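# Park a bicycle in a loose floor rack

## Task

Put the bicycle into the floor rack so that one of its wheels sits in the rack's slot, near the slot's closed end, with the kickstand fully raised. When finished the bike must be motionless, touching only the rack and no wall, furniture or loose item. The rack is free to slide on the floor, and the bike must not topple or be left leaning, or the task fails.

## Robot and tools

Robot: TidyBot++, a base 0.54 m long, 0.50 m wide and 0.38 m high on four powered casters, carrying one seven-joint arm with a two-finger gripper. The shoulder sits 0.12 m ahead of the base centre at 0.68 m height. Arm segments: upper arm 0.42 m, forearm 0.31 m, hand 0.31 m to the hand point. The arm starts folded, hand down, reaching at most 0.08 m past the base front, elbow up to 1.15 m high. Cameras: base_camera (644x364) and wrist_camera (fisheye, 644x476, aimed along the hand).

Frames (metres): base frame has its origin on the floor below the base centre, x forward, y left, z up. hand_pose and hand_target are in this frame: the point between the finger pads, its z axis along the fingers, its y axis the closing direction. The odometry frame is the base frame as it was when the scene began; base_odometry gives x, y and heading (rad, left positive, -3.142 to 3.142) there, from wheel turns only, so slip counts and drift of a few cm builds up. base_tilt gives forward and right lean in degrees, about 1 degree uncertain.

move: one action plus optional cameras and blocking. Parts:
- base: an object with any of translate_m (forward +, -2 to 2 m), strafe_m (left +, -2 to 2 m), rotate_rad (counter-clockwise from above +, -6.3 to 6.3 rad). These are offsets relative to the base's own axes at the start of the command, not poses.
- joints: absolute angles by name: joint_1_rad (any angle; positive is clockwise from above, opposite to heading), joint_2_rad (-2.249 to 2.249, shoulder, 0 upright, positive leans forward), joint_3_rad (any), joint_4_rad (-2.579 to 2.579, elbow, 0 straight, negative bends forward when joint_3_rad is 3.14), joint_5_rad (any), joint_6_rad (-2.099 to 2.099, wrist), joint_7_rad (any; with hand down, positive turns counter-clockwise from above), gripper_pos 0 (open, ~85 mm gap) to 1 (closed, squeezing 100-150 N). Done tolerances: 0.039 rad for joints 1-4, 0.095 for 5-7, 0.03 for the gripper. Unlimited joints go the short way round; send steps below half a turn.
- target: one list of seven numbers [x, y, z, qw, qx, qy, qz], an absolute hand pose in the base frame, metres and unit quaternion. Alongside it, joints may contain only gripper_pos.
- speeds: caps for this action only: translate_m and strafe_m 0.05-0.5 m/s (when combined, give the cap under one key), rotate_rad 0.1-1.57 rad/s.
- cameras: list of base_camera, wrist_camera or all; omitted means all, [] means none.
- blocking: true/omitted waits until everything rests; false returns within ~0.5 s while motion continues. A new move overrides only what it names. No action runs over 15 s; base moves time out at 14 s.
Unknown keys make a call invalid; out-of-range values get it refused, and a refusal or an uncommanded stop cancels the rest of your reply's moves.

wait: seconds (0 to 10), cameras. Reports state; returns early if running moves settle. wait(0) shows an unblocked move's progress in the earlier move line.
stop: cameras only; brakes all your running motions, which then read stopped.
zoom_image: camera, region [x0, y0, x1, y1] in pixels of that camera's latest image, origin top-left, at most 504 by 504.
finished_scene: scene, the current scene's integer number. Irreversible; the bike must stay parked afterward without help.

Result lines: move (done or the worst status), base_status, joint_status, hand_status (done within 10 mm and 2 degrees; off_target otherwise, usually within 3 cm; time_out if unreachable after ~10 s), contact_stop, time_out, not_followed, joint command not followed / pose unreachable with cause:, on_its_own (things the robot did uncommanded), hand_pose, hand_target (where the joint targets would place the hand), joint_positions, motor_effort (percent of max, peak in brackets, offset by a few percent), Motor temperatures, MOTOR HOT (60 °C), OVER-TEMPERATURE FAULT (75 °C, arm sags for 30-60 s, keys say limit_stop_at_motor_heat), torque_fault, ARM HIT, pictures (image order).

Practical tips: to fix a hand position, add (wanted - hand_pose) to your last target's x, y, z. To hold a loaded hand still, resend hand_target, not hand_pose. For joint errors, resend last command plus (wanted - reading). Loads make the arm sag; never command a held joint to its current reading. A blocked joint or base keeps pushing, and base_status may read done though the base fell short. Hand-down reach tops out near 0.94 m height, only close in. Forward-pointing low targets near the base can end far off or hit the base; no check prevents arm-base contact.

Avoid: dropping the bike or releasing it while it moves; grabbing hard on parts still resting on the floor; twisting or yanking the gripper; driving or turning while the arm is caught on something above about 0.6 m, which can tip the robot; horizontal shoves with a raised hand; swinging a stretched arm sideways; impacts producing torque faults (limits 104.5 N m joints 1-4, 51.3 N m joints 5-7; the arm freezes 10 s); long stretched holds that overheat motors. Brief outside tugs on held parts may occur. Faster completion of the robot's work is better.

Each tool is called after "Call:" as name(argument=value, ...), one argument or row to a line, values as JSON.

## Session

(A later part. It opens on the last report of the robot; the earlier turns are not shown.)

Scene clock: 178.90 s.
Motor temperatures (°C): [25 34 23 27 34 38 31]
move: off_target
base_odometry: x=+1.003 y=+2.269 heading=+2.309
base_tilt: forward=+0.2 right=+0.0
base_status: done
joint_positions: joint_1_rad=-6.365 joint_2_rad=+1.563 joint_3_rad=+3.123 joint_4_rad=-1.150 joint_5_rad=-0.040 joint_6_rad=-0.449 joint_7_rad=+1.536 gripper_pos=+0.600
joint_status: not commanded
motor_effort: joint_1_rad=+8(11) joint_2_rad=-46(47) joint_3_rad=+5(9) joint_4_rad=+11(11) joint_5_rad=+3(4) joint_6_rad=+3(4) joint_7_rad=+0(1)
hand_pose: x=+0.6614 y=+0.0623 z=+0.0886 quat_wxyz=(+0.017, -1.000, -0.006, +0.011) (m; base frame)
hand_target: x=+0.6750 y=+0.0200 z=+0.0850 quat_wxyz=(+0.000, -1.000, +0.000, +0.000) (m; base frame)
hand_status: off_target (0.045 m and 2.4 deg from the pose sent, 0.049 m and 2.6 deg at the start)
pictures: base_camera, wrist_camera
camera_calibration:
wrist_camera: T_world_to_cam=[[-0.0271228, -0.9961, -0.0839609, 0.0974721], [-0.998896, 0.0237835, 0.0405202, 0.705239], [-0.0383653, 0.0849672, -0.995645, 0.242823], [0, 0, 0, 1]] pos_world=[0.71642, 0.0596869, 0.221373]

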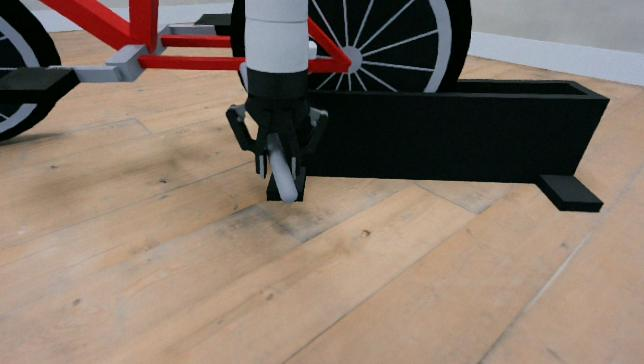

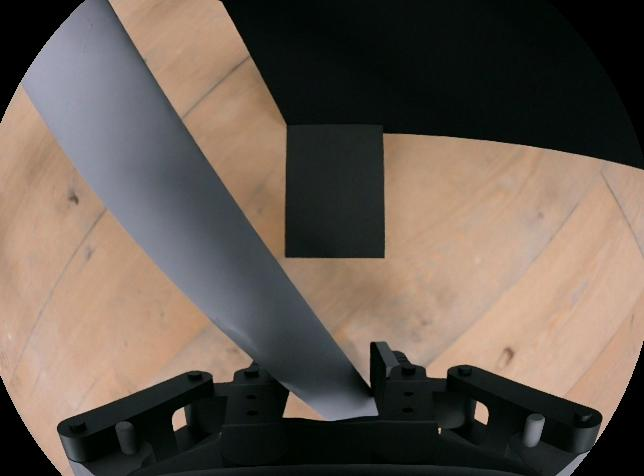

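Call:
move(
  base={"strafe_m": -0.06},
  speeds={"strafe_m": 0.12},
  target=[0.675, 0.02, 0.13, 0, 1, 0, 0],
)

Scene clock: 180.27 s.
Motor temperatures (°C): [25 34 23 27 34 38 31]
move: done
base_odometry: x=+1.048 y=+2.309 heading=+2.310
base_tilt: forward=+0.2 right=+0.0
base_status: done
joint_positions: joint_1_rad=-6.322 joint_2_rad=+1.477 joint_3_rad=+3.139 joint_4_rad=-1.216 joint_5_rad=-0.027 joint_6_rad=-0.448 joint_7_rad=+1.562 gripper_pos=+0.600
joint_status: not commanded
motor_effort: joint_1_rad=+1(19) joint_2_rad=-45(64) joint_3_rad=-1(16) joint_4_rad=+7(11) joint_5_rad=+1(5) joint_6_rad=+0(9) joint_7_rad=+1(7)
hand_pose: x=+0.6736 y=+0.0284 z=+0.1266 quat_wxyz=(+0.007, -1.000, -0.003, +0.000) (m; base frame)
hand_target: x=+0.6750 y=+0.0200 z=+0.1300 quat_wxyz=(+0.000, -1.000, +0.000, +0.000) (m; base frame)
hand_status: done (0.009 m and 0.9 deg from the pose sent, 0.061 m and 2.4 deg at the start)
pictures: base_camera, wrist_camera
camera_calibration:
wrist_camera: T_world_to_cam=[[-0.0306084, -0.997413, -0.0650386, 0.0671653], [-0.999396, 0.0294684, 0.0184169, 0.719661], [-0.0164527, 0.065563, -0.997713, 0.270075], [0, 0, 0, 1]] pos_world=[0.725726, 0.0280774, 0.260572]

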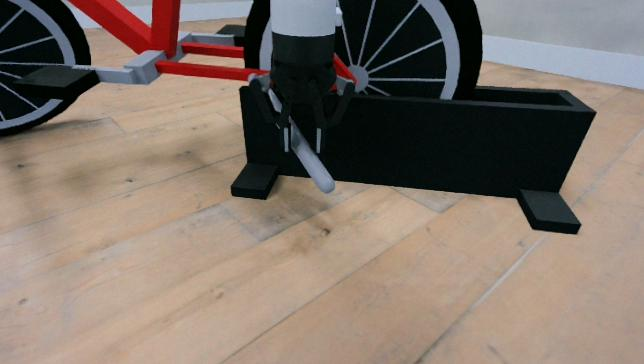

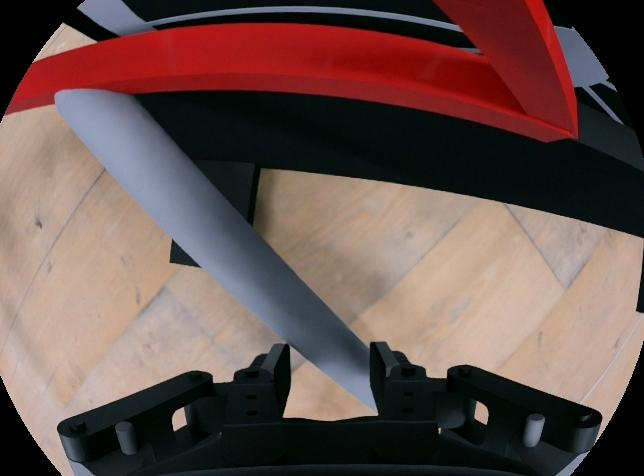

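Call:
move(
  base={"strafe_m": -0.06},
  speeds={"strafe_m": 0.12},
  target=[0.675, 0.02, 0.16, 0, 1, 0, 0],
)

Scene clock: 181.53 s.
Motor temperatures (°C): [25 34 23 27 34 38 31]
move: off_target
base_odometry: x=+1.092 y=+2.350 heading=+2.310
base_tilt: forward=+0.2 right=+0.0
base_status: done
joint_positions: joint_1_rad=-6.322 joint_2_rad=+1.404 joint_3_rad=+3.140 joint_4_rad=-1.263 joint_5_rad=-0.027 joint_6_rad=-0.448 joint_7_rad=+1.562 gripper_pos=+0.600
joint_status: not commanded
motor_effort: joint_1_rad=+1(5) joint_2_rad=-45(47) joint_3_rad=-1(3) joint_4_rad=+9(9) joint_5_rad=+1(2) joint_6_rad=+0(1) joint_7_rad=+1(1)
hand_pose: x=+0.6851 y=+0.0284 z=+0.1609 quat_wxyz=(+0.007, -1.000, -0.003, -0.013) (m; base frame)
hand_target: x=+0.6750 y=+0.0200 z=+0.1600 quat_wxyz=(+0.000, -1.000, +0.000, +0.000) (m; base frame)
hand_status: off_target (0.013 m and 1.8 deg from the pose sent, 0.034 m and 0.9 deg at the start)
pictures: base_camera, wrist_camera
camera_calibration:
wrist_camera: T_world_to_cam=[[-0.0288873, -0.997389, -0.0661931, 0.0688084], [-0.999535, 0.0294696, -0.00783817, 0.734922], [0.00976839, 0.0659359, -0.997776, 0.286515], [0, 0, 0, 1]] pos_world=[0.733769, 0.0280792, 0.296193]

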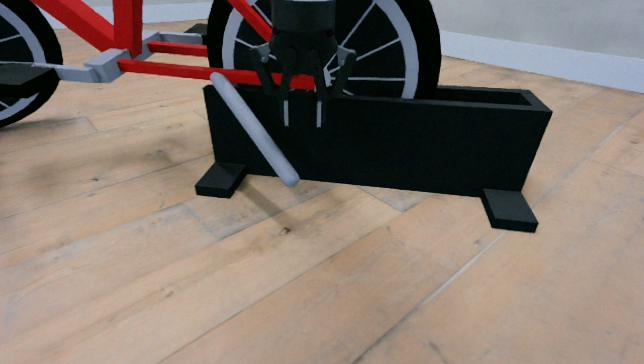

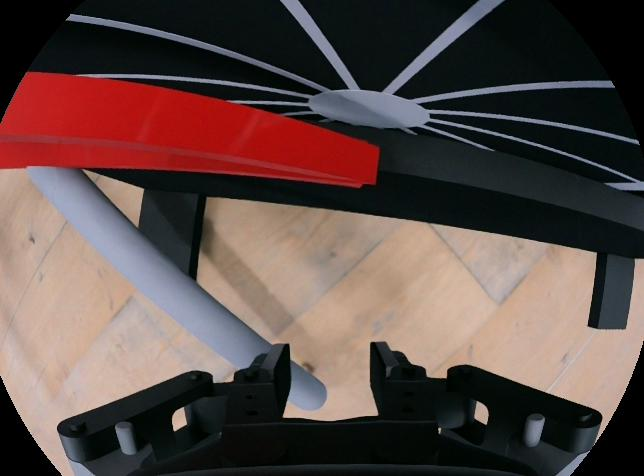

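Call:
move(
  base={"strafe_m": 0.04},
  joints={"gripper_pos": 0.25},
  cameras=[],
)

Call:
move(
  target=[0.665, 0.012, 0.075, 0, 1, 0, 0],
)

Scene clock: 182.87 s.
Motor temperatures (°C): [25 34 23 27 34 38 31]
move: done
base_odometry: x=+1.063 y=+2.323 heading=+2.310
base_tilt: forward=+0.3 right=-0.1
base_status: done
joint_positions: joint_1_rad=-6.332 joint_2_rad=+1.404 joint_3_rad=+3.141 joint_4_rad=-1.263 joint_5_rad=-0.027 joint_6_rad=-0.448 joint_7_rad=+1.562 gripper_pos=+0.250
joint_status: all done
motor_effort: joint_1_rad=+1(5) joint_2_rad=-45(45) joint_3_rad=-1(3) joint_4_rad=+8(9) joint_5_rad=+1(2) joint_6_rad=+0(1) joint_7_rad=+1(1)
hand_pose: x=+0.6849 y=+0.0327 z=+0.1609 quat_wxyz=(+0.007, -1.000, -0.008, -0.013) (m; base frame)
hand_target: x=+0.6750 y=+0.0200 z=+0.1600 quat_wxyz=(+0.000, -1.000, +0.000, +0.000) (m; base frame)
hand_status: not commanded
pictures: none
No camera images: "cameras" was empty.

Scene clock: 184.30 s.
Motor temperatures (°C): [25 34 23 27 34 38 31]
move: off_target
base_odometry: x=+1.063 y=+2.323 heading=+2.310
base_tilt: forward=+0.3 right=+0.0
base_status: not commanded
joint_positions: joint_1_rad=-6.323 joint_2_rad=+1.577 joint_3_rad=+3.141 joint_4_rad=-1.155 joint_5_rad=-0.027 joint_6_rad=-0.448 joint_7_rad=+1.562 gripper_pos=+0.250
joint_status: not commanded
motor_effort: joint_1_rad=+1(2) joint_2_rad=-44(47) joint_3_rad=-1(2) joint_4_rad=+7(9) joint_5_rad=+0(2) joint_6_rad=+0(1) joint_7_rad=+1(1)
hand_pose: x=+0.6526 y=+0.0263 z=+0.0800 quat_wxyz=(+0.005, -1.000, -0.003, +0.019) (m; base frame)
hand_target: x=+0.6650 y=+0.0120 z=+0.0750 quat_wxyz=(+0.000, -1.000, +0.000, +0.000) (m; base frame)
hand_status: off_target (0.020 m and 2.3 deg from the pose sent, 0.091 m and 1.9 deg at the start)
pictures: base_camera, wrist_camera
camera_calibration:
wrist_camera: T_world_to_cam=[[-0.03296, -0.997648, -0.0601011, 0.062592], [-0.997965, 0.0295671, 0.0564955, 0.695614], [-0.0545857, 0.0618409, -0.996592, 0.248272], [0, 0, 0, 1]] pos_world=[0.709813, 0.0265241, 0.211889]

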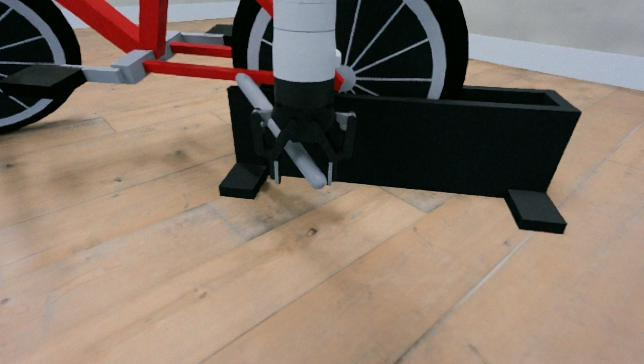

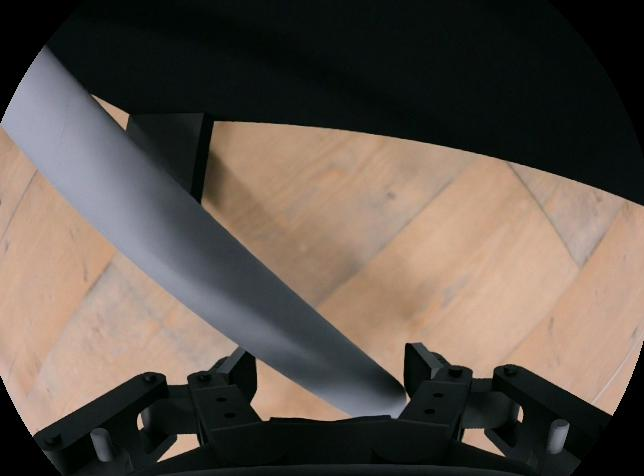

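Call:
move(
  base={"strafe_m": -0.05},
  speeds={"strafe_m": 0.08},
  joints={"gripper_pos": 0.55},
  target=[0.675, 0.012, 0.095, 0, 1, 0, 0],
)

Call:
move(
  base={"strafe_m": -0.04},
  speeds={"strafe_m": 0.08},
  target=[0.685, 0.012, 0.125, 0, 1, 0, 0],
)

Scene clock: 185.70 s.
Motor temperatures (°C): [25 34 23 27 34 38 31]
move: done
base_odometry: x=+1.100 y=+2.357 heading=+2.310
base_tilt: forward=+0.2 right=+0.0
base_status: done
joint_positions: joint_1_rad=-6.297 joint_2_rad=+1.552 joint_3_rad=+3.152 joint_4_rad=-1.150 joint_5_rad=-0.027 joint_6_rad=-0.461 joint_7_rad=+1.564 gripper_pos=+0.550
joint_status: all done
motor_effort: joint_1_rad=-3(5) joint_2_rad=-43(50) joint_3_rad=-5(6) joint_4_rad=+7(16) joint_5_rad=-1(2) joint_6_rad=+0(9) joint_7_rad=+1(3)
hand_pose: x=+0.6670 y=+0.0064 z=+0.0941 quat_wxyz=(+0.001, -1.000, +0.009, +0.011) (m; base frame)
hand_target: x=+0.6750 y=+0.0120 z=+0.0950 quat_wxyz=(+0.000, -1.000, +0.000, +0.000) (m; base frame)
hand_status: done (0.010 m and 1.6 deg from the pose sent, 0.031 m and 2.3 deg at the start)
pictures: base_camera, wrist_camera
camera_calibration:
wrist_camera: T_world_to_cam=[[-0.0557496, -0.997148, -0.0508761, 0.0584378], [-0.997792, 0.0537987, 0.0389433, 0.711145], [-0.0360952, 0.0529349, -0.997945, 0.252182], [0, 0, 0, 1]] pos_world=[0.721935, 0.00666323, 0.226943]

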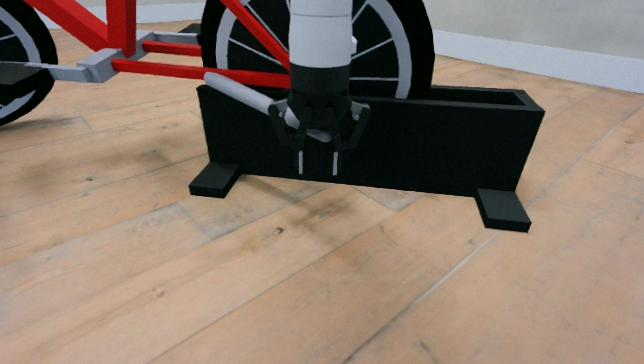

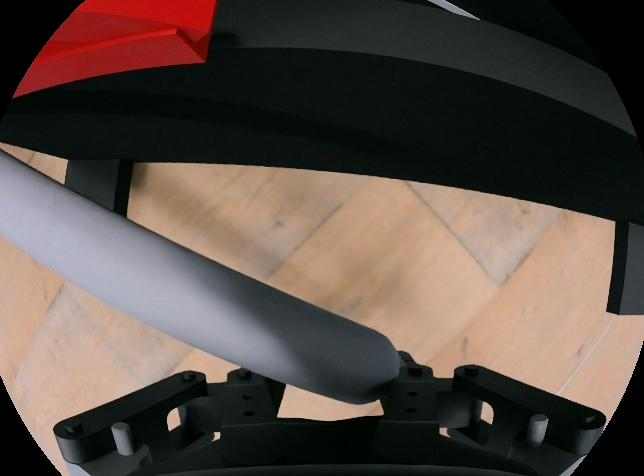

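Scene clock: 186.70 s.
Motor temperatures (°C): [25 34 23 27 34 38 31]
move: done
base_odometry: x=+1.129 y=+2.384 heading=+2.310
base_tilt: forward=+0.3 right=+0.0
base_status: done
joint_positions: joint_1_rad=-6.304 joint_2_rad=+1.500 joint_3_rad=+3.152 joint_4_rad=-1.159 joint_5_rad=-0.027 joint_6_rad=-0.461 joint_7_rad=+1.564 gripper_pos=+0.550
joint_status: not commanded
motor_effort: joint_1_rad=+1(4) joint_2_rad=-46(47) joint_3_rad=-1(4) joint_4_rad=+10(12) joint_5_rad=+1(2) joint_6_rad=+1(3) joint_7_rad=+1(1)
hand_pose: x=+0.6917 y=+0.0109 z=+0.1220 quat_wxyz=(+0.001, -1.000, +0.005, -0.011) (m; base frame)
hand_target: x=+0.6850 y=+0.0120 z=+0.1250 quat_wxyz=(+0.000, -1.000, +0.000, +0.000) (m; base frame)
hand_status: done (0.007 m and 1.4 deg from the pose sent, 0.036 m and 1.6 deg at the start)
pictures: base_camera, wrist_camera
camera_calibration:
wrist_camera: T_world_to_cam=[[-0.0464403, -0.997468, -0.0538524, 0.0595714], [-0.998897, 0.0467435, -0.00438321, 0.740594], [0.00688937, 0.0535894, -0.998539, 0.25102], [0, 0, 0, 1]] pos_world=[0.740814, 0.0113506, 0.257108]

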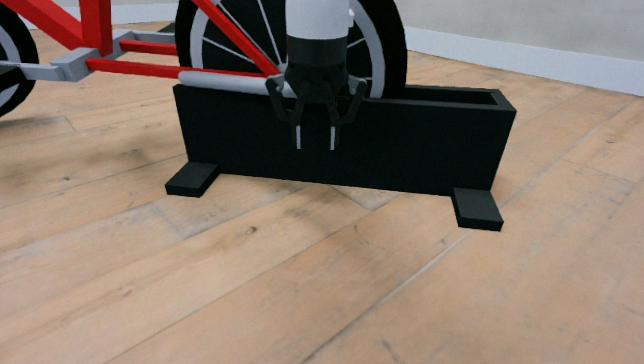

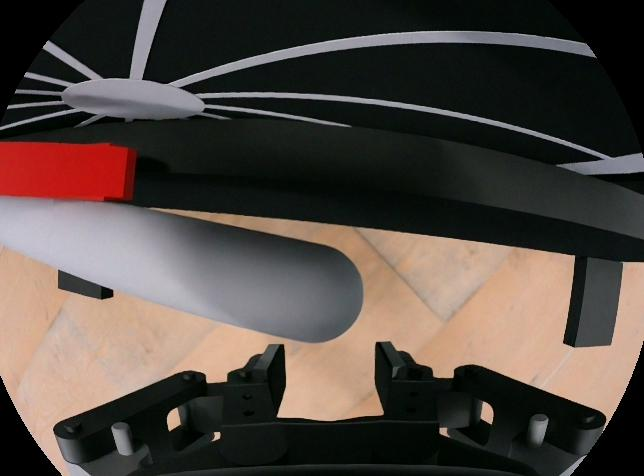

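Call:
move(
  base={"translate_m": -0.1},
  cameras=[],
)

Call:
move(
  base={"rotate_rad": -0.16},
  joints={"gripper_pos": 0.1, "joint_1_rad": 0.0, "joint_2_rad": 0.6, "joint_3_rad": 3.14, "joint_4_rad": -1.65, "joint_5_rad": 0, "joint_6_rad": -0.85, "joint_7_rad": 0.0},
)

Scene clock: 188.20 s.
Motor temperatures (°C): [25 34 23 27 34 38 31]
move: done
base_odometry: x=+1.197 y=+2.310 heading=+2.310
base_tilt: forward=+0.3 right=+0.0
base_status: done
joint_positions: joint_1_rad=-6.304 joint_2_rad=+1.496 joint_3_rad=+3.152 joint_4_rad=-1.166 joint_5_rad=-0.027 joint_6_rad=-0.461 joint_7_rad=+1.564 gripper_pos=+0.550
joint_status: not commanded
motor_effort: joint_1_rad=+1(2) joint_2_rad=-45(47) joint_3_rad=-1(2) joint_4_rad=+9(11) joint_5_rad=+0(2) joint_6_rad=+0(1) joint_7_rad=+1(1)
hand_pose: x=+0.6894 y=+0.0109 z=+0.1230 quat_wxyz=(+0.001, -1.000, +0.005, -0.009) (m; base frame)
hand_target: x=+0.6850 y=+0.0120 z=+0.1250 quat_wxyz=(+0.000, -1.000, +0.000, +0.000) (m; base frame)
hand_status: not commanded
pictures: none
No camera images: "cameras" was empty.

Scene clock: 190.83 s.
Motor temperatures (°C): [25 34 23 27 34 38 31]
move: done
base_odometry: x=+1.197 y=+2.310 heading=+2.149
base_tilt: forward=+0.2 right=+0.0
base_status: done
joint_positions: joint_1_rad=-6.291 joint_2_rad=+0.606 joint_3_rad=+3.153 joint_4_rad=-1.632 joint_5_rad=-0.027 joint_6_rad=-0.783 joint_7_rad=+0.042 gripper_pos=+0.100
joint_status: all done
motor_effort: joint_1_rad=+1(6) joint_2_rad=-34(49) joint_3_rad=+0(5) joint_4_rad=+15(15) joint_5_rad=+1(2) joint_6_rad=+1(1) joint_7_rad=+1(2)
hand_pose: x=+0.6429 y=+0.0052 z=+0.5240 quat_wxyz=(+0.046, -0.714, +0.698, -0.039) (m; base frame)
hand_target: x=+0.6141 y=+0.0021 z=+0.5206 quat_wxyz=(+0.015, -0.707, +0.706, -0.014) (m; base frame)
hand_status: not commanded
pictures: base_camera, wrist_camera
camera_calibration:
wrist_camera: T_world_to_cam=[[-0.98535, 0.0159569, -0.169796, 0.732437], [0.0107685, 0.999448, 0.0314336, 0.0210408], [0.170204, 0.0291447, -0.984978, 0.541053], [0, 0, 0, 1]] pos_world=[0.629391, -0.0484853, 0.656629]

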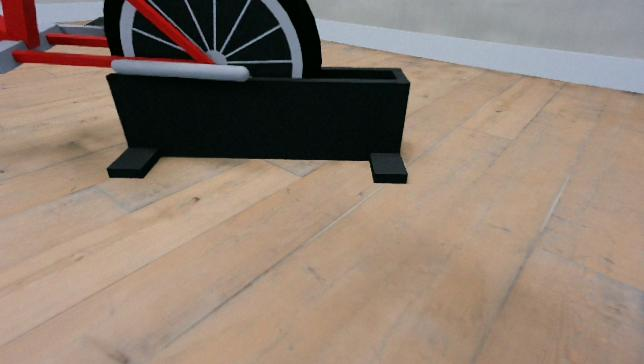

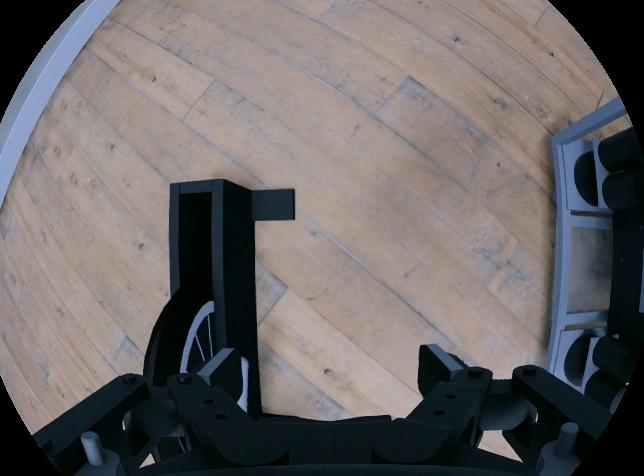

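Call:
move(
  base={"translate_m": 0.2, "strafe_m": 0.09},
  cameras=[],
)

Call:
move(
  target=[0.67, 0.10, 0.46, 0, 0.7071, -0.7071, 0],
)

Scene clock: 192.60 s.
Motor temperatures (°C): [25 34 23 27 34 38 31]
move: done
base_odometry: x=+1.012 y=+2.428 heading=+2.148
base_tilt: forward=+0.3 right=+0.0
base_status: done
joint_positions: joint_1_rad=-6.289 joint_2_rad=+0.604 joint_3_rad=+3.153 joint_4_rad=-1.639 joint_5_rad=-0.027 joint_6_rad=-0.790 joint_7_rad=+0.039 gripper_pos=+0.100
joint_status: not commanded
motor_effort: joint_1_rad=+1(3) joint_2_rad=-34(36) joint_3_rad=+0(2) joint_4_rad=+14(15) joint_5_rad=+1(2) joint_6_rad=+1(2) joint_7_rad=+1(1)
hand_pose: x=+0.6380 y=+0.0042 z=+0.5226 quat_wxyz=(+0.042, -0.712, +0.700, -0.035) (m; base frame)
hand_target: x=+0.6141 y=+0.0021 z=+0.5206 quat_wxyz=(+0.015, -0.707, +0.706, -0.014) (m; base frame)
hand_status: not commanded
pictures: none
No camera images: "cameras" was empty.

Scene clock: 194.40 s.
Motor temperatures (°C): [25 34 23 27 34 38 31]
move: off_target
base_odometry: x=+1.012 y=+2.428 heading=+2.148
base_tilt: forward=+0.2 right=+0.0
base_status: not commanded
joint_positions: joint_1_rad=-6.650 joint_2_rad=+0.831 joint_3_rad=+3.473 joint_4_rad=-1.422 joint_5_rad=-0.284 joint_6_rad=-0.877 joint_7_rad=+0.040 gripper_pos=+0.100
joint_status: not commanded
motor_effort: joint_1_rad=+1(2) joint_2_rad=-41(42) joint_3_rad=+3(4) joint_4_rad=+13(15) joint_5_rad=+0(2) joint_6_rad=+1(1) joint_7_rad=+1(1)
hand_pose: x=+0.6845 y=+0.0968 z=+0.4664 quat_wxyz=(+0.016, -0.710, +0.704, -0.028) (m; base frame)
hand_target: x=+0.6700 y=+0.1000 z=+0.4600 quat_wxyz=(+0.000, -0.707, +0.707, +0.000) (m; base frame)
hand_status: off_target (0.016 m and 3.7 deg from the pose sent, 0.119 m and 6.4 deg at the start)
pictures: base_camera, wrist_camera
camera_calibration:
wrist_camera: T_world_to_cam=[[-0.993168, 0.0276428, -0.113372, 0.740037], [0.0275545, 0.999618, 0.00234593, -0.0670106], [0.113393, -0.000794, -0.99355, 0.520427], [0, 0, 0, 1]] pos_world=[0.677815, 0.0469414, 0.601127]

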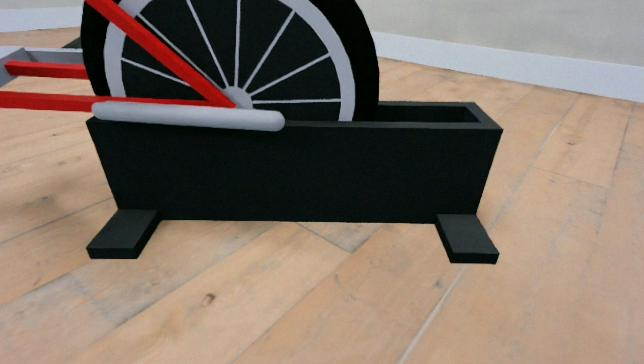

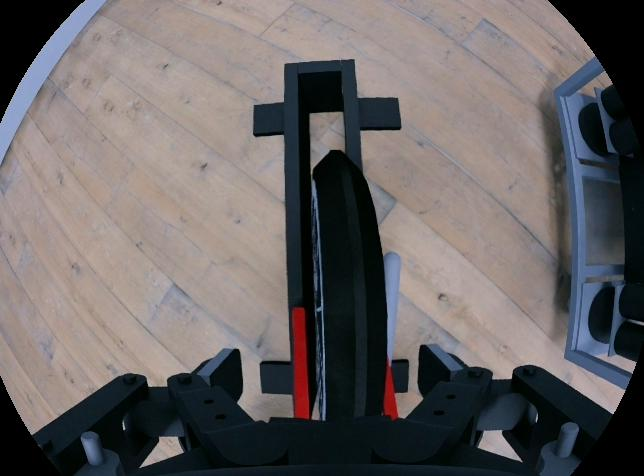

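Call:
move(
  target=[0.68, 0.10, 0.36, 0, 0.7071, -0.7071, 0],
)

Scene clock: 195.73 s.
Motor temperatures (°C): [25 34 23 27 34 38 31]
move: off_target
base_odometry: x=+1.012 y=+2.428 heading=+2.148
base_tilt: forward=+0.3 right=-0.1
base_status: not commanded
joint_positions: joint_1_rad=-6.650 joint_2_rad=+1.022 joint_3_rad=+3.473 joint_4_rad=-1.402 joint_5_rad=-0.380 joint_6_rad=-0.841 joint_7_rad=+0.095 gripper_pos=+0.100
joint_status: not commanded
motor_effort: joint_1_rad=+1(1) joint_2_rad=-42(46) joint_3_rad=+3(4) joint_4_rad=+11(14) joint_5_rad=+1(2) joint_6_rad=-1(4) joint_7_rad=+0(1)
hand_pose: x=+0.6590 y=+0.1031 z=+0.3644 quat_wxyz=(-0.025, -0.709, +0.704, +0.016) (m; base frame)
hand_target: x=+0.6800 y=+0.1000 z=+0.3600 quat_wxyz=(+0.000, -0.707, +0.707, +0.000) (m; base frame)
hand_status: off_target (0.022 m and 3.4 deg from the pose sent, 0.107 m and 3.7 deg at the start)
pictures: base_camera, wrist_camera
camera_calibration:
wrist_camera: T_world_to_cam=[[-0.999535, 0.0297938, 0.00643008, 0.663347], [0.0298177, 0.999549, 0.00366249, -0.0743812], [-0.00631806, 0.00385252, -0.999973, 0.502732], [0, 0, 0, 1]] pos_world=[0.668433, 0.0526473, 0.498725]

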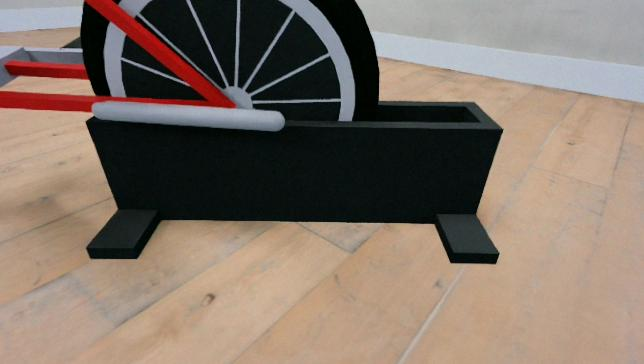

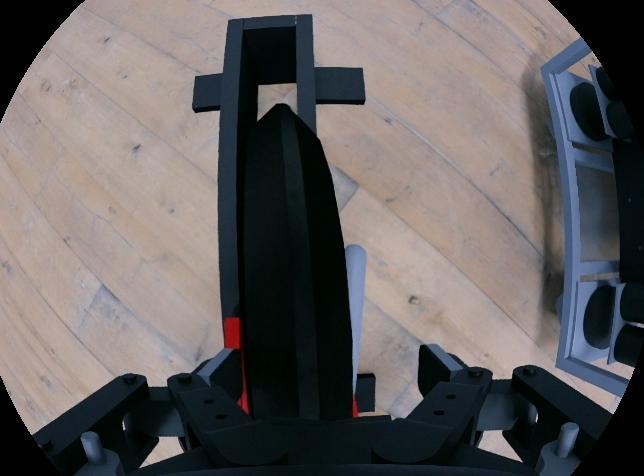

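Call:
move(
  target=[0.698, 0.10, 0.36, 0, 0.7071, -0.7071, 0],
  cameras=[],
)

Call:
move(
  target=[0.70, 0.10, 0.328, 0, 0.7071, -0.7071, 0],
)

Scene clock: 196.67 s.
Motor temperatures (°C): [25 34 23 27 34 38 31]
move: off_target
base_odometry: x=+1.012 y=+2.428 heading=+2.148
base_tilt: forward=+0.2 right=+0.0
base_status: not commanded
joint_positions: joint_1_rad=-6.644 joint_2_rad=+1.037 joint_3_rad=+3.473 joint_4_rad=-1.322 joint_5_rad=-0.380 joint_6_rad=-0.841 joint_7_rad=+0.095 gripper_pos=+0.100
joint_status: not commanded
motor_effort: joint_1_rad=+1(1) joint_2_rad=-44(44) joint_3_rad=+4(4) joint_4_rad=+12(13) joint_5_rad=+2(2) joint_6_rad=+0(1) joint_7_rad=+1(1)
hand_pose: x=+0.6958 y=+0.1108 z=+0.3727 quat_wxyz=(+0.001, -0.715, +0.699, -0.003) (m; base frame)
hand_target: x=+0.6980 y=+0.1000 z=+0.3600 quat_wxyz=(+0.000, -0.707, +0.707, +0.000) (m; base frame)
hand_status: off_target (0.017 m and 1.4 deg from the pose sent, 0.039 m and 3.4 deg at the start)
pictures: none
No camera images: "cameras" was empty.

Scene clock: 197.73 s.
Motor temperatures (°C): [25 34 23 27 34 38 31]
move: off_target
base_odometry: x=+1.012 y=+2.428 heading=+2.148
base_tilt: forward=+0.2 right=+0.0
base_status: not commanded
joint_positions: joint_1_rad=-6.640 joint_2_rad=+1.058 joint_3_rad=+3.473 joint_4_rad=-1.309 joint_5_rad=-0.386 joint_6_rad=-0.840 joint_7_rad=+0.095 gripper_pos=+0.100
joint_status: not commanded
motor_effort: joint_1_rad=+2(4) joint_2_rad=-32(43) joint_3_rad=+4(5) joint_4_rad=+13(15) joint_5_rad=+1(2) joint_6_rad=+7(9) joint_7_rad=+1(1)
hand_pose: x=+0.6963 y=+0.1092 z=+0.3629 quat_wxyz=(-0.003, -0.714, +0.701, +0.000) (m; base frame)
hand_target: x=+0.7000 y=+0.1000 z=+0.3280 quat_wxyz=(+0.000, -0.707, +0.707, +0.000) (m; base frame)
hand_status: off_target (0.036 m and 1.1 deg from the pose sent, 0.046 m and 1.4 deg at the start)
pictures: base_camera, wrist_camera
camera_calibration:
wrist_camera: T_world_to_cam=[[-0.998684, 0.0183943, -0.0478737, 0.720818], [0.0177738, 0.999753, 0.0133551, -0.0767433], [0.0481075, 0.0124867, -0.998764, 0.462103], [0, 0, 0, 1]] pos_world=[0.699003, 0.0576952, 0.497065]

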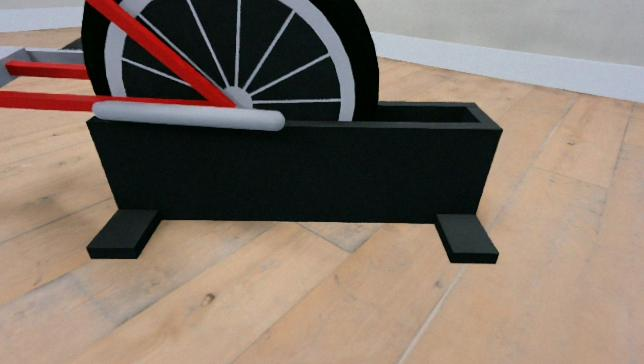

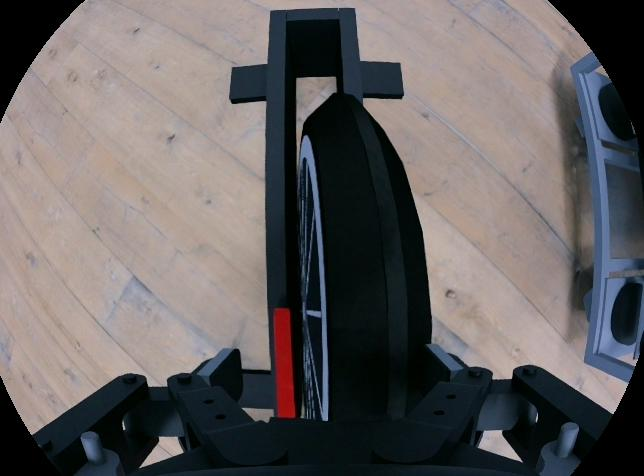

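Call:
move(
  target=[0.688, 0.10, 0.39, 0, 0.7071, -0.7071, 0],
  cameras=[],
)

Call:
move(
  target=[0.684, 0.10, 0.36, 0, 0.7071, -0.7071, 0],
  cameras=["wrist_camera"],
)

Scene clock: 198.97 s.
Motor temperatures (°C): [25 34 23 27 34 38 31]
move: off_target
base_odometry: x=+1.012 y=+2.428 heading=+2.148
base_tilt: forward=+0.3 right=+0.0
base_status: not commanded
joint_positions: joint_1_rad=-6.640 joint_2_rad=+1.003 joint_3_rad=+3.474 joint_4_rad=-1.345 joint_5_rad=-0.386 joint_6_rad=-0.840 joint_7_rad=+0.095 gripper_pos=+0.100
joint_status: not commanded
motor_effort: joint_1_rad=+1(3) joint_2_rad=-43(45) joint_3_rad=+3(6) joint_4_rad=+12(15) joint_5_rad=+1(2) joint_6_rad=+0(9) joint_7_rad=+1(1)
hand_pose: x=+0.6945 y=+0.1095 z=+0.3868 quat_wxyz=(+0.008, -0.710, +0.704, -0.002) (m; base frame)
hand_target: x=+0.6880 y=+0.1000 z=+0.3900 quat_wxyz=(+0.000, -0.707, +0.707, +0.000) (m; base frame)
hand_status: off_target (0.012 m and 1.1 deg from the pose sent, 0.030 m and 1.1 deg at the start)
pictures: none
No camera images: "cameras" was empty.

Scene clock: 199.73 s.
Motor temperatures (°C): [25 34 23 27 34 38 31]
move: off_target
base_odometry: x=+1.012 y=+2.428 heading=+2.148
base_tilt: forward=+0.3 right=+0.0
base_status: not commanded
joint_positions: joint_1_rad=-6.640 joint_2_rad=+1.023 joint_3_rad=+3.474 joint_4_rad=-1.364 joint_5_rad=-0.391 joint_6_rad=-0.830 joint_7_rad=+0.100 gripper_pos=+0.100
joint_status: not commanded
motor_effort: joint_1_rad=+1(1) joint_2_rad=-43(44) joint_3_rad=+4(4) joint_4_rad=+12(13) joint_5_rad=+1(2) joint_6_rad=-1(1) joint_7_rad=+1(1)
hand_pose: x=+0.6826 y=+0.1054 z=+0.3712 quat_wxyz=(-0.004, -0.709, +0.706, +0.004) (m; base frame)
hand_target: x=+0.6840 y=+0.1000 z=+0.3600 quat_wxyz=(+0.000, -0.707, +0.707, +0.000) (m; base frame)
hand_status: off_target (0.013 m and 0.7 deg from the pose sent, 0.030 m and 1.1 deg at the start)
pictures: wrist_camera
camera_calibration:
wrist_camera: T_world_to_cam=[[-0.998696, 0.032481, -0.0393851, 0.702978], [0.0317709, 0.999324, 0.0185226, -0.0842175], [0.03996, 0.0172471, -0.999052, 0.476315], [0, 0, 0, 1]] pos_world=[0.685703, 0.053112, 0.505111]

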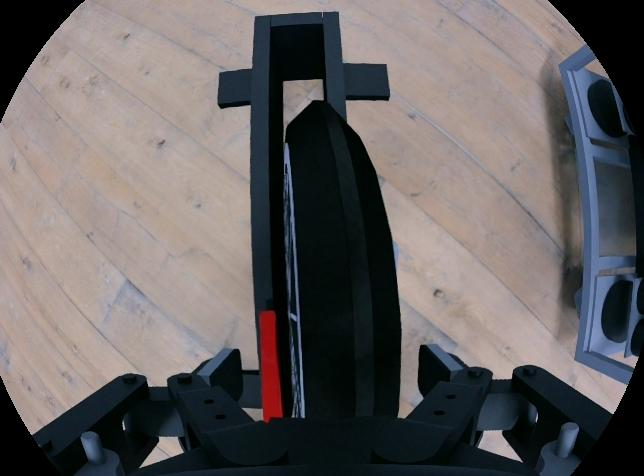

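Call:
move(
  target=[0.682, 0.10, 0.325, 0, 0.7071, -0.7071, 0],
  cameras=["wrist_camera"],
)

Scene clock: 200.67 s.
Motor temperatures (°C): [25 34 23 27 34 38 31]
move: off_target
base_odometry: x=+1.012 y=+2.428 heading=+2.148
base_tilt: forward=+0.3 right=+0.0
base_status: not commanded
joint_positions: joint_1_rad=-6.640 joint_2_rad=+1.085 joint_3_rad=+3.474 joint_4_rad=-1.368 joint_5_rad=-0.411 joint_6_rad=-0.797 joint_7_rad=+0.114 gripper_pos=+0.100
joint_status: not commanded
motor_effort: joint_1_rad=+1(1) joint_2_rad=-43(45) joint_3_rad=+4(4) joint_4_rad=+11(12) joint_5_rad=+2(2) joint_6_rad=-1(1) joint_7_rad=+1(1)
hand_pose: x=+0.6725 y=+0.1011 z=+0.3357 quat_wxyz=(-0.017, -0.708, +0.706, +0.010) (m; base frame)
hand_target: x=+0.6820 y=+0.1000 z=+0.3250 quat_wxyz=(+0.000, -0.707, +0.707, +0.000) (m; base frame)
hand_status: off_target (0.014 m and 2.3 deg from the pose sent, 0.047 m and 0.7 deg at the start)
pictures: wrist_camera
camera_calibration:
wrist_camera: T_world_to_cam=[[-0.999374, 0.0328846, -0.013054, 0.683156], [0.0328061, 0.999443, 0.0061807, -0.0754625], [0.0132499, 0.00574858, -0.999896, 0.460746], [0, 0, 0, 1]] pos_world=[0.679099, 0.0503065, 0.470082]

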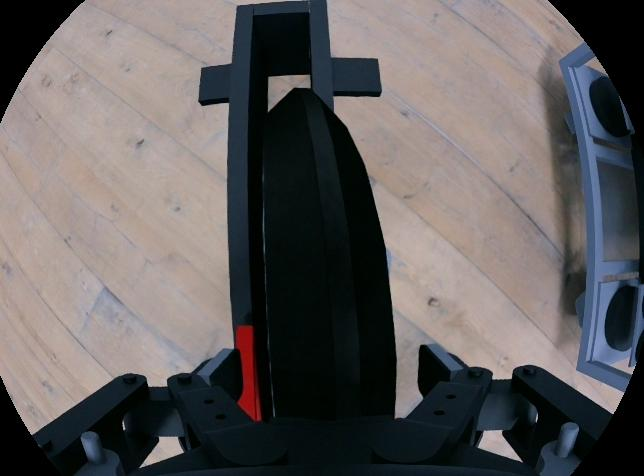

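Call:
move(
  joints={"gripper_pos": 0.85},
  cameras=[],
)

Call:
move(
  target=[0.70, 0.10, 0.475, 0, 0.7071, -0.7071, 0],
)

Scene clock: 201.73 s.
Motor temperatures (°C): [25 34 23 27 34 38 31]
move: off_target
base_odometry: x=+1.012 y=+2.428 heading=+2.148
base_tilt: forward=+0.3 right=+0.0
base_status: not commanded
joint_positions: joint_1_rad=-6.640 joint_2_rad=+1.082 joint_3_rad=+3.474 joint_4_rad=-1.370 joint_5_rad=-0.412 joint_6_rad=-0.789 joint_7_rad=+0.115 gripper_pos=+0.502
joint_status: gripper_pos off_target (ended at +0.502, target +0.850)
motor_effort: joint_1_rad=+2(4) joint_2_rad=-40(43) joint_3_rad=+3(6) joint_4_rad=+11(13) joint_5_rad=+1(2) joint_6_rad=-1(3) joint_7_rad=+0(1)
hand_pose: x=+0.6751 y=+0.1012 z=+0.3371 quat_wxyz=(-0.014, -0.708, +0.706, +0.007) (m; base frame)
hand_target: x=+0.6820 y=+0.1000 z=+0.3250 quat_wxyz=(+0.000, -0.707, +0.707, +0.000) (m; base frame)
hand_status: not commanded
pictures: none
No camera images: "cameras" was empty.

Scene clock: 203.17 s.
Motor temperatures (°C): [25 34 23 27 34 38 31]
move: off_target
base_odometry: x=+1.012 y=+2.428 heading=+2.148
base_tilt: forward=+0.3 right=+0.0
base_status: not commanded
joint_positions: joint_1_rad=-6.638 joint_2_rad=+1.091 joint_3_rad=+3.473 joint_4_rad=-1.317 joint_5_rad=-0.378 joint_6_rad=-0.885 joint_7_rad=+0.060 gripper_pos=+0.504
joint_status: not commanded
motor_effort: joint_1_rad=+0(3) joint_2_rad=-81(83) joint_3_rad=+7(9) joint_4_rad=+19(20) joint_5_rad=+5(5) joint_6_rad=-13(14) joint_7_rad=+3(3)
hand_pose: x=+0.6687 y=+0.1025 z=+0.3436 quat_wxyz=(-0.037, -0.701, +0.712, +0.023) (m; base frame)
hand_target: x=+0.7000 y=+0.1000 z=+0.4750 quat_wxyz=(+0.000, -0.707, +0.707, +0.000) (m; base frame)
hand_status: off_target (0.135 m and 5.1 deg from the pose sent, 0.140 m and 1.7 deg at the start)
pictures: base_camera, wrist_camera
camera_calibration:
wrist_camera: T_world_to_cam=[[-0.998063, 0.0520719, 0.0340348, 0.660401], [0.0519034, 0.998635, -0.00581508, -0.085422], [-0.0342911, -0.00403729, -0.999404, 0.50132], [0, 0, 0, 1]] pos_world=[0.680746, 0.0529411, 0.478048]

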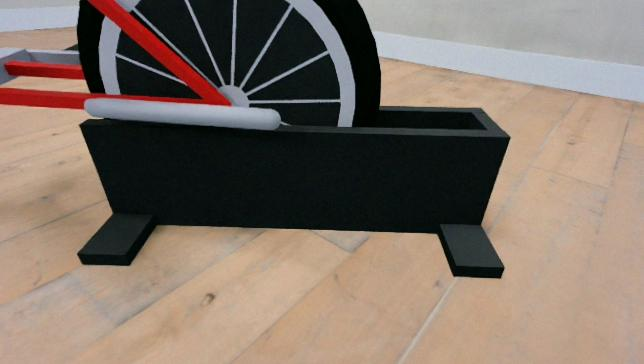

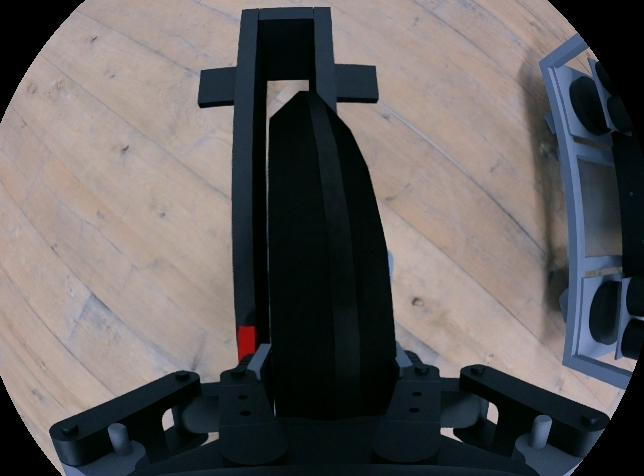

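Call:
move(
  target=[0.712, 0.095, 0.505, 0, 0.7071, -0.7071, 0],
)

Call:
move(
  base={"strafe_m": -0.09},
  speeds={"strafe_m": 0.08},
)

Scene clock: 204.17 s.
Motor temperatures (°C): [25 34 23 27 34 38 31]
move: off_target
base_odometry: x=+1.012 y=+2.428 heading=+2.148
base_tilt: forward=+0.3 right=+0.0
base_status: not commanded
joint_positions: joint_1_rad=-6.617 joint_2_rad=+1.078 joint_3_rad=+3.470 joint_4_rad=-1.245 joint_5_rad=-0.357 joint_6_rad=-0.992 joint_7_rad=+0.040 gripper_pos=+0.506
joint_status: not commanded
motor_effort: joint_1_rad=+0(2) joint_2_rad=-83(85) joint_3_rad=+8(9) joint_4_rad=+22(23) joint_5_rad=+5(6) joint_6_rad=-11(13) joint_7_rad=+4(4)
hand_pose: x=+0.6767 y=+0.1018 z=+0.3673 quat_wxyz=(-0.044, -0.698, +0.714, +0.037) (m; base frame)
hand_target: x=+0.7120 y=+0.0950 z=+0.5050 quat_wxyz=(+0.000, -0.707, +0.707, +0.000) (m; base frame)
hand_status: off_target (0.142 m and 6.7 deg from the pose sent, 0.167 m and 5.1 deg at the start)
pictures: base_camera, wrist_camera
camera_calibration:
wrist_camera: T_world_to_cam=[[-0.996266, 0.0589394, 0.0630827, 0.655084], [0.0591706, 0.998246, 0.0018013, -0.0926063], [-0.0628659, 0.00552721, -0.998007, 0.543119], [0, 0, 0, 1]] pos_world=[0.692262, 0.0508317, 0.500879]

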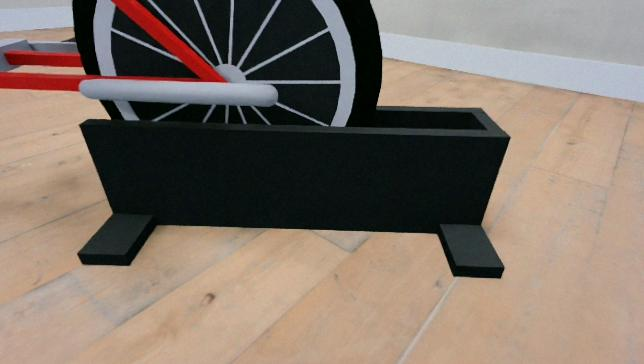

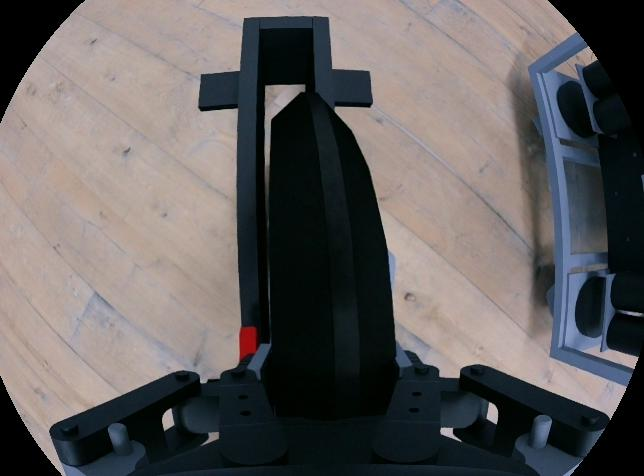

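Scene clock: 205.97 s.
Motor temperatures (°C): [25 34 23 27 34 38 31]
move: done
base_odometry: x=+1.088 y=+2.478 heading=+2.148
base_tilt: forward=+0.3 right=-0.1
base_status: done
joint_positions: joint_1_rad=-6.595 joint_2_rad=+1.077 joint_3_rad=+3.460 joint_4_rad=-1.232 joint_5_rad=-0.357 joint_6_rad=-0.993 joint_7_rad=-0.007 gripper_pos=+0.506
joint_status: not commanded
motor_effort: joint_1_rad=+0(5) joint_2_rad=-82(84) joint_3_rad=+8(11) joint_4_rad=+20(23) joint_5_rad=+13(14) joint_6_rad=-16(17) joint_7_rad=+11(11)
hand_pose: x=+0.6839 y=+0.0966 z=+0.3701 quat_wxyz=(-0.038, -0.677, +0.734, +0.037) (m; base frame)
hand_target: x=+0.7120 y=+0.0950 z=+0.5050 quat_wxyz=(+0.000, -0.707, +0.707, +0.000) (m; base frame)
hand_status: not commanded
pictures: base_camera, wrist_camera
camera_calibration:
wrist_camera: T_world_to_cam=[[-0.991501, 0.118449, 0.0538054, 0.656738], [0.119054, 0.992854, 0.00817892, -0.130646], [-0.0524522, 0.0145152, -0.998518, 0.538527], [0, 0, 0, 1]] pos_world=[0.694957, 0.0441063, 0.503461]

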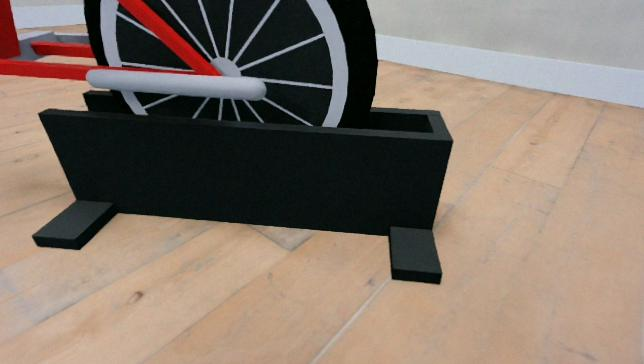

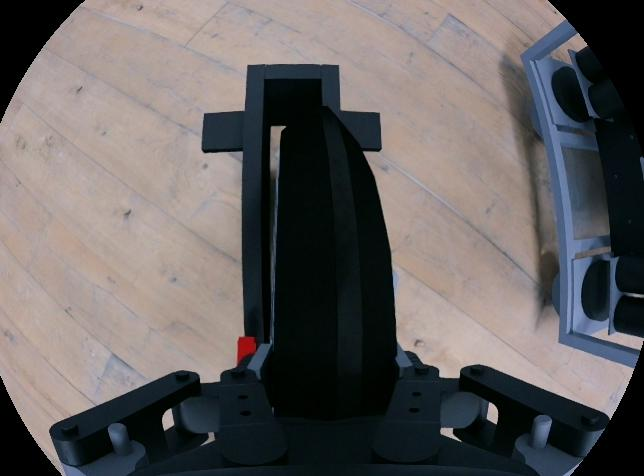

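Call:
move(
  base={"strafe_m": -0.06, "translate_m": 0.008},
  speeds={"strafe_m": 0.08},
)

Call:
zoom_image(
  camera="base_camera",
  region=[280, 40, 460, 180],
)

Scene clock: 207.53 s.
Motor temperatures (°C): [25 34 23 27 34 38 31]
move: done
base_odometry: x=+1.134 y=+2.517 heading=+2.148
base_tilt: forward=+0.2 right=+0.0
base_status: done
joint_positions: joint_1_rad=-6.584 joint_2_rad=+1.070 joint_3_rad=+3.452 joint_4_rad=-1.223 joint_5_rad=-0.360 joint_6_rad=-0.993 joint_7_rad=-0.029 gripper_pos=+0.506
joint_status: not commanded
motor_effort: joint_1_rad=-1(5) joint_2_rad=-80(84) joint_3_rad=+7(12) joint_4_rad=+18(20) joint_5_rad=+15(18) joint_6_rad=-19(20) joint_7_rad=+14(15)
hand_pose: x=+0.6902 y=+0.0971 z=+0.3750 quat_wxyz=(-0.029, -0.666, +0.744, +0.037) (m; base frame)
hand_target: x=+0.7120 y=+0.0950 z=+0.5050 quat_wxyz=(+0.000, -0.707, +0.707, +0.000) (m; base frame)
hand_status: not commanded
pictures: base_camera, wrist_camera
camera_calibration:
wrist_camera: T_world_to_cam=[[-0.988258, 0.146656, 0.0428734, 0.661841], [0.147627, 0.988833, 0.0203952, -0.155918], [-0.0394036, 0.0264849, -0.998872, 0.533736], [0, 0, 0, 1]] pos_world=[0.698118, 0.0429774, 0.507939]

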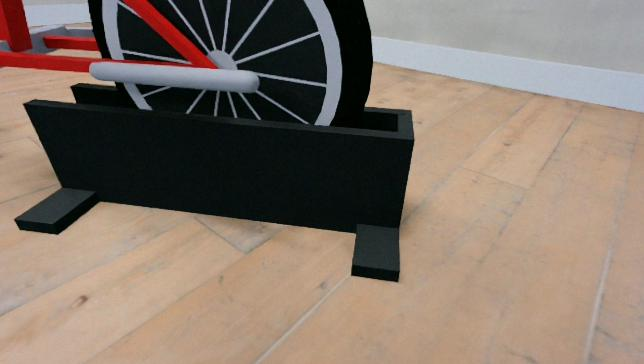

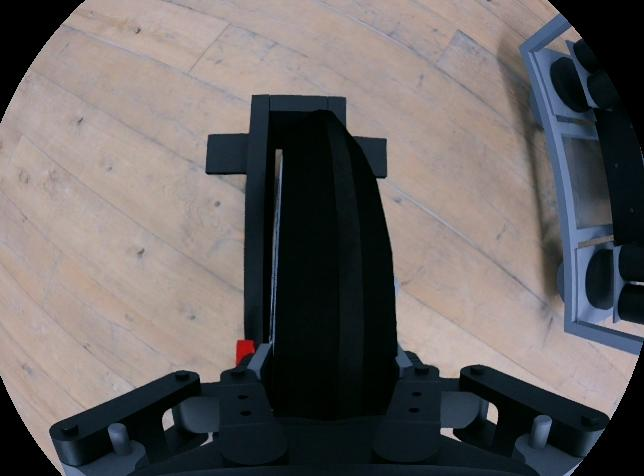

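Scaled by 2.800.

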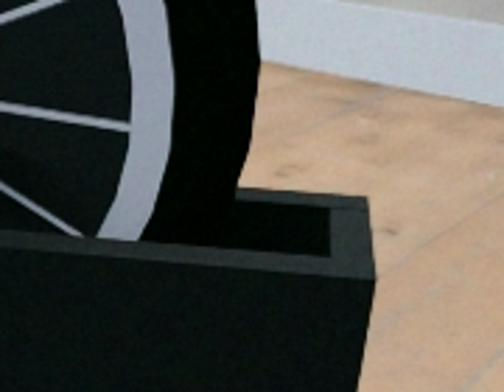

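Call:
move(
  base={"strafe_m": -0.04, "translate_m": 0.0},
  speeds={"strafe_m": 0.08},
)

Call:
zoom_image(
  camera="base_camera",
  region=[280, 40, 460, 180],
)

Scene clock: 208.87 s.
Motor temperatures (°C): [25 34 23 27 34 38 31]
move: done
base_odometry: x=+1.167 y=+2.539 heading=+2.148
base_tilt: forward=+0.3 right=+0.0
base_status: done
joint_positions: joint_1_rad=-6.574 joint_2_rad=+1.063 joint_3_rad=+3.459 joint_4_rad=-1.216 joint_5_rad=-0.370 joint_6_rad=-0.993 joint_7_rad=-0.039 gripper_pos=+0.506
joint_status: not commanded
motor_effort: joint_1_rad=-3(6) joint_2_rad=-80(83) joint_3_rad=+5(11) joint_4_rad=+18(19) joint_5_rad=+14(19) joint_6_rad=-20(22) joint_7_rad=+15(16)
hand_pose: x=+0.6976 y=+0.0920 z=+0.3810 quat_wxyz=(-0.021, -0.656, +0.753, +0.034) (m; base frame)
hand_target: x=+0.7120 y=+0.0950 z=+0.5050 quat_wxyz=(+0.000, -0.707, +0.707, +0.000) (m; base frame)
hand_status: not commanded
pictures: base_camera, wrist_camera
camera_calibration:
wrist_camera: T_world_to_cam=[[-0.984424, 0.173494, 0.0284572, 0.66992], [0.174266, 0.984319, 0.0273351, -0.17286], [-0.0232685, 0.0318684, -0.999221, 0.528537], [0, 0, 0, 1]] pos_world=[0.701907, 0.0370786, 0.513786]

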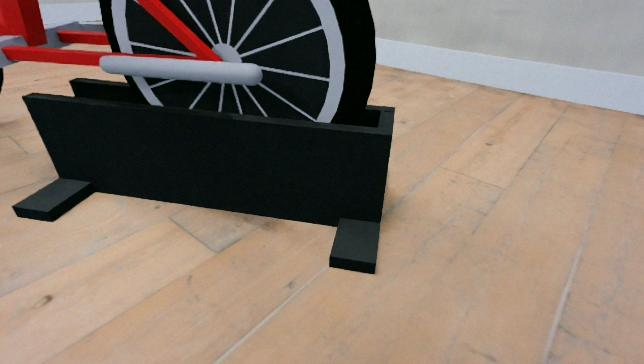

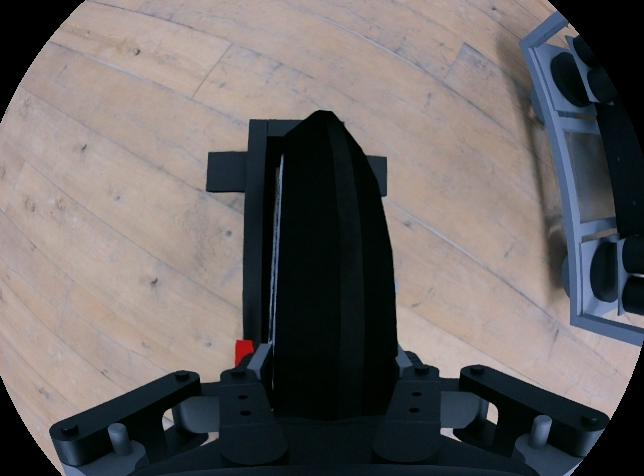

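Scaled by 2.800.

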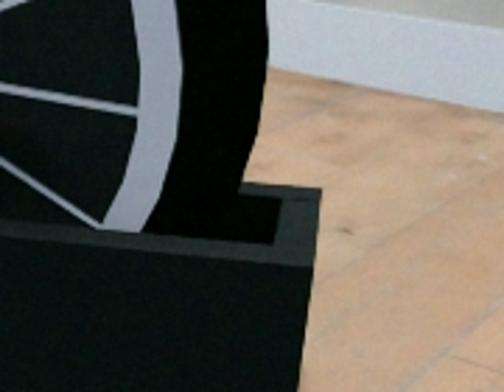

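Call:
zoom_image(
  camera="base_camera",
  region=[240, 20, 480, 220],
)

Scaled by 2.100.

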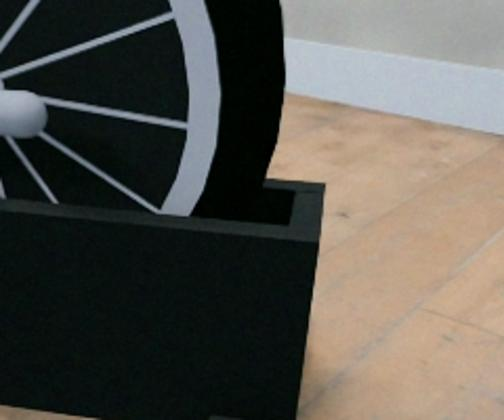

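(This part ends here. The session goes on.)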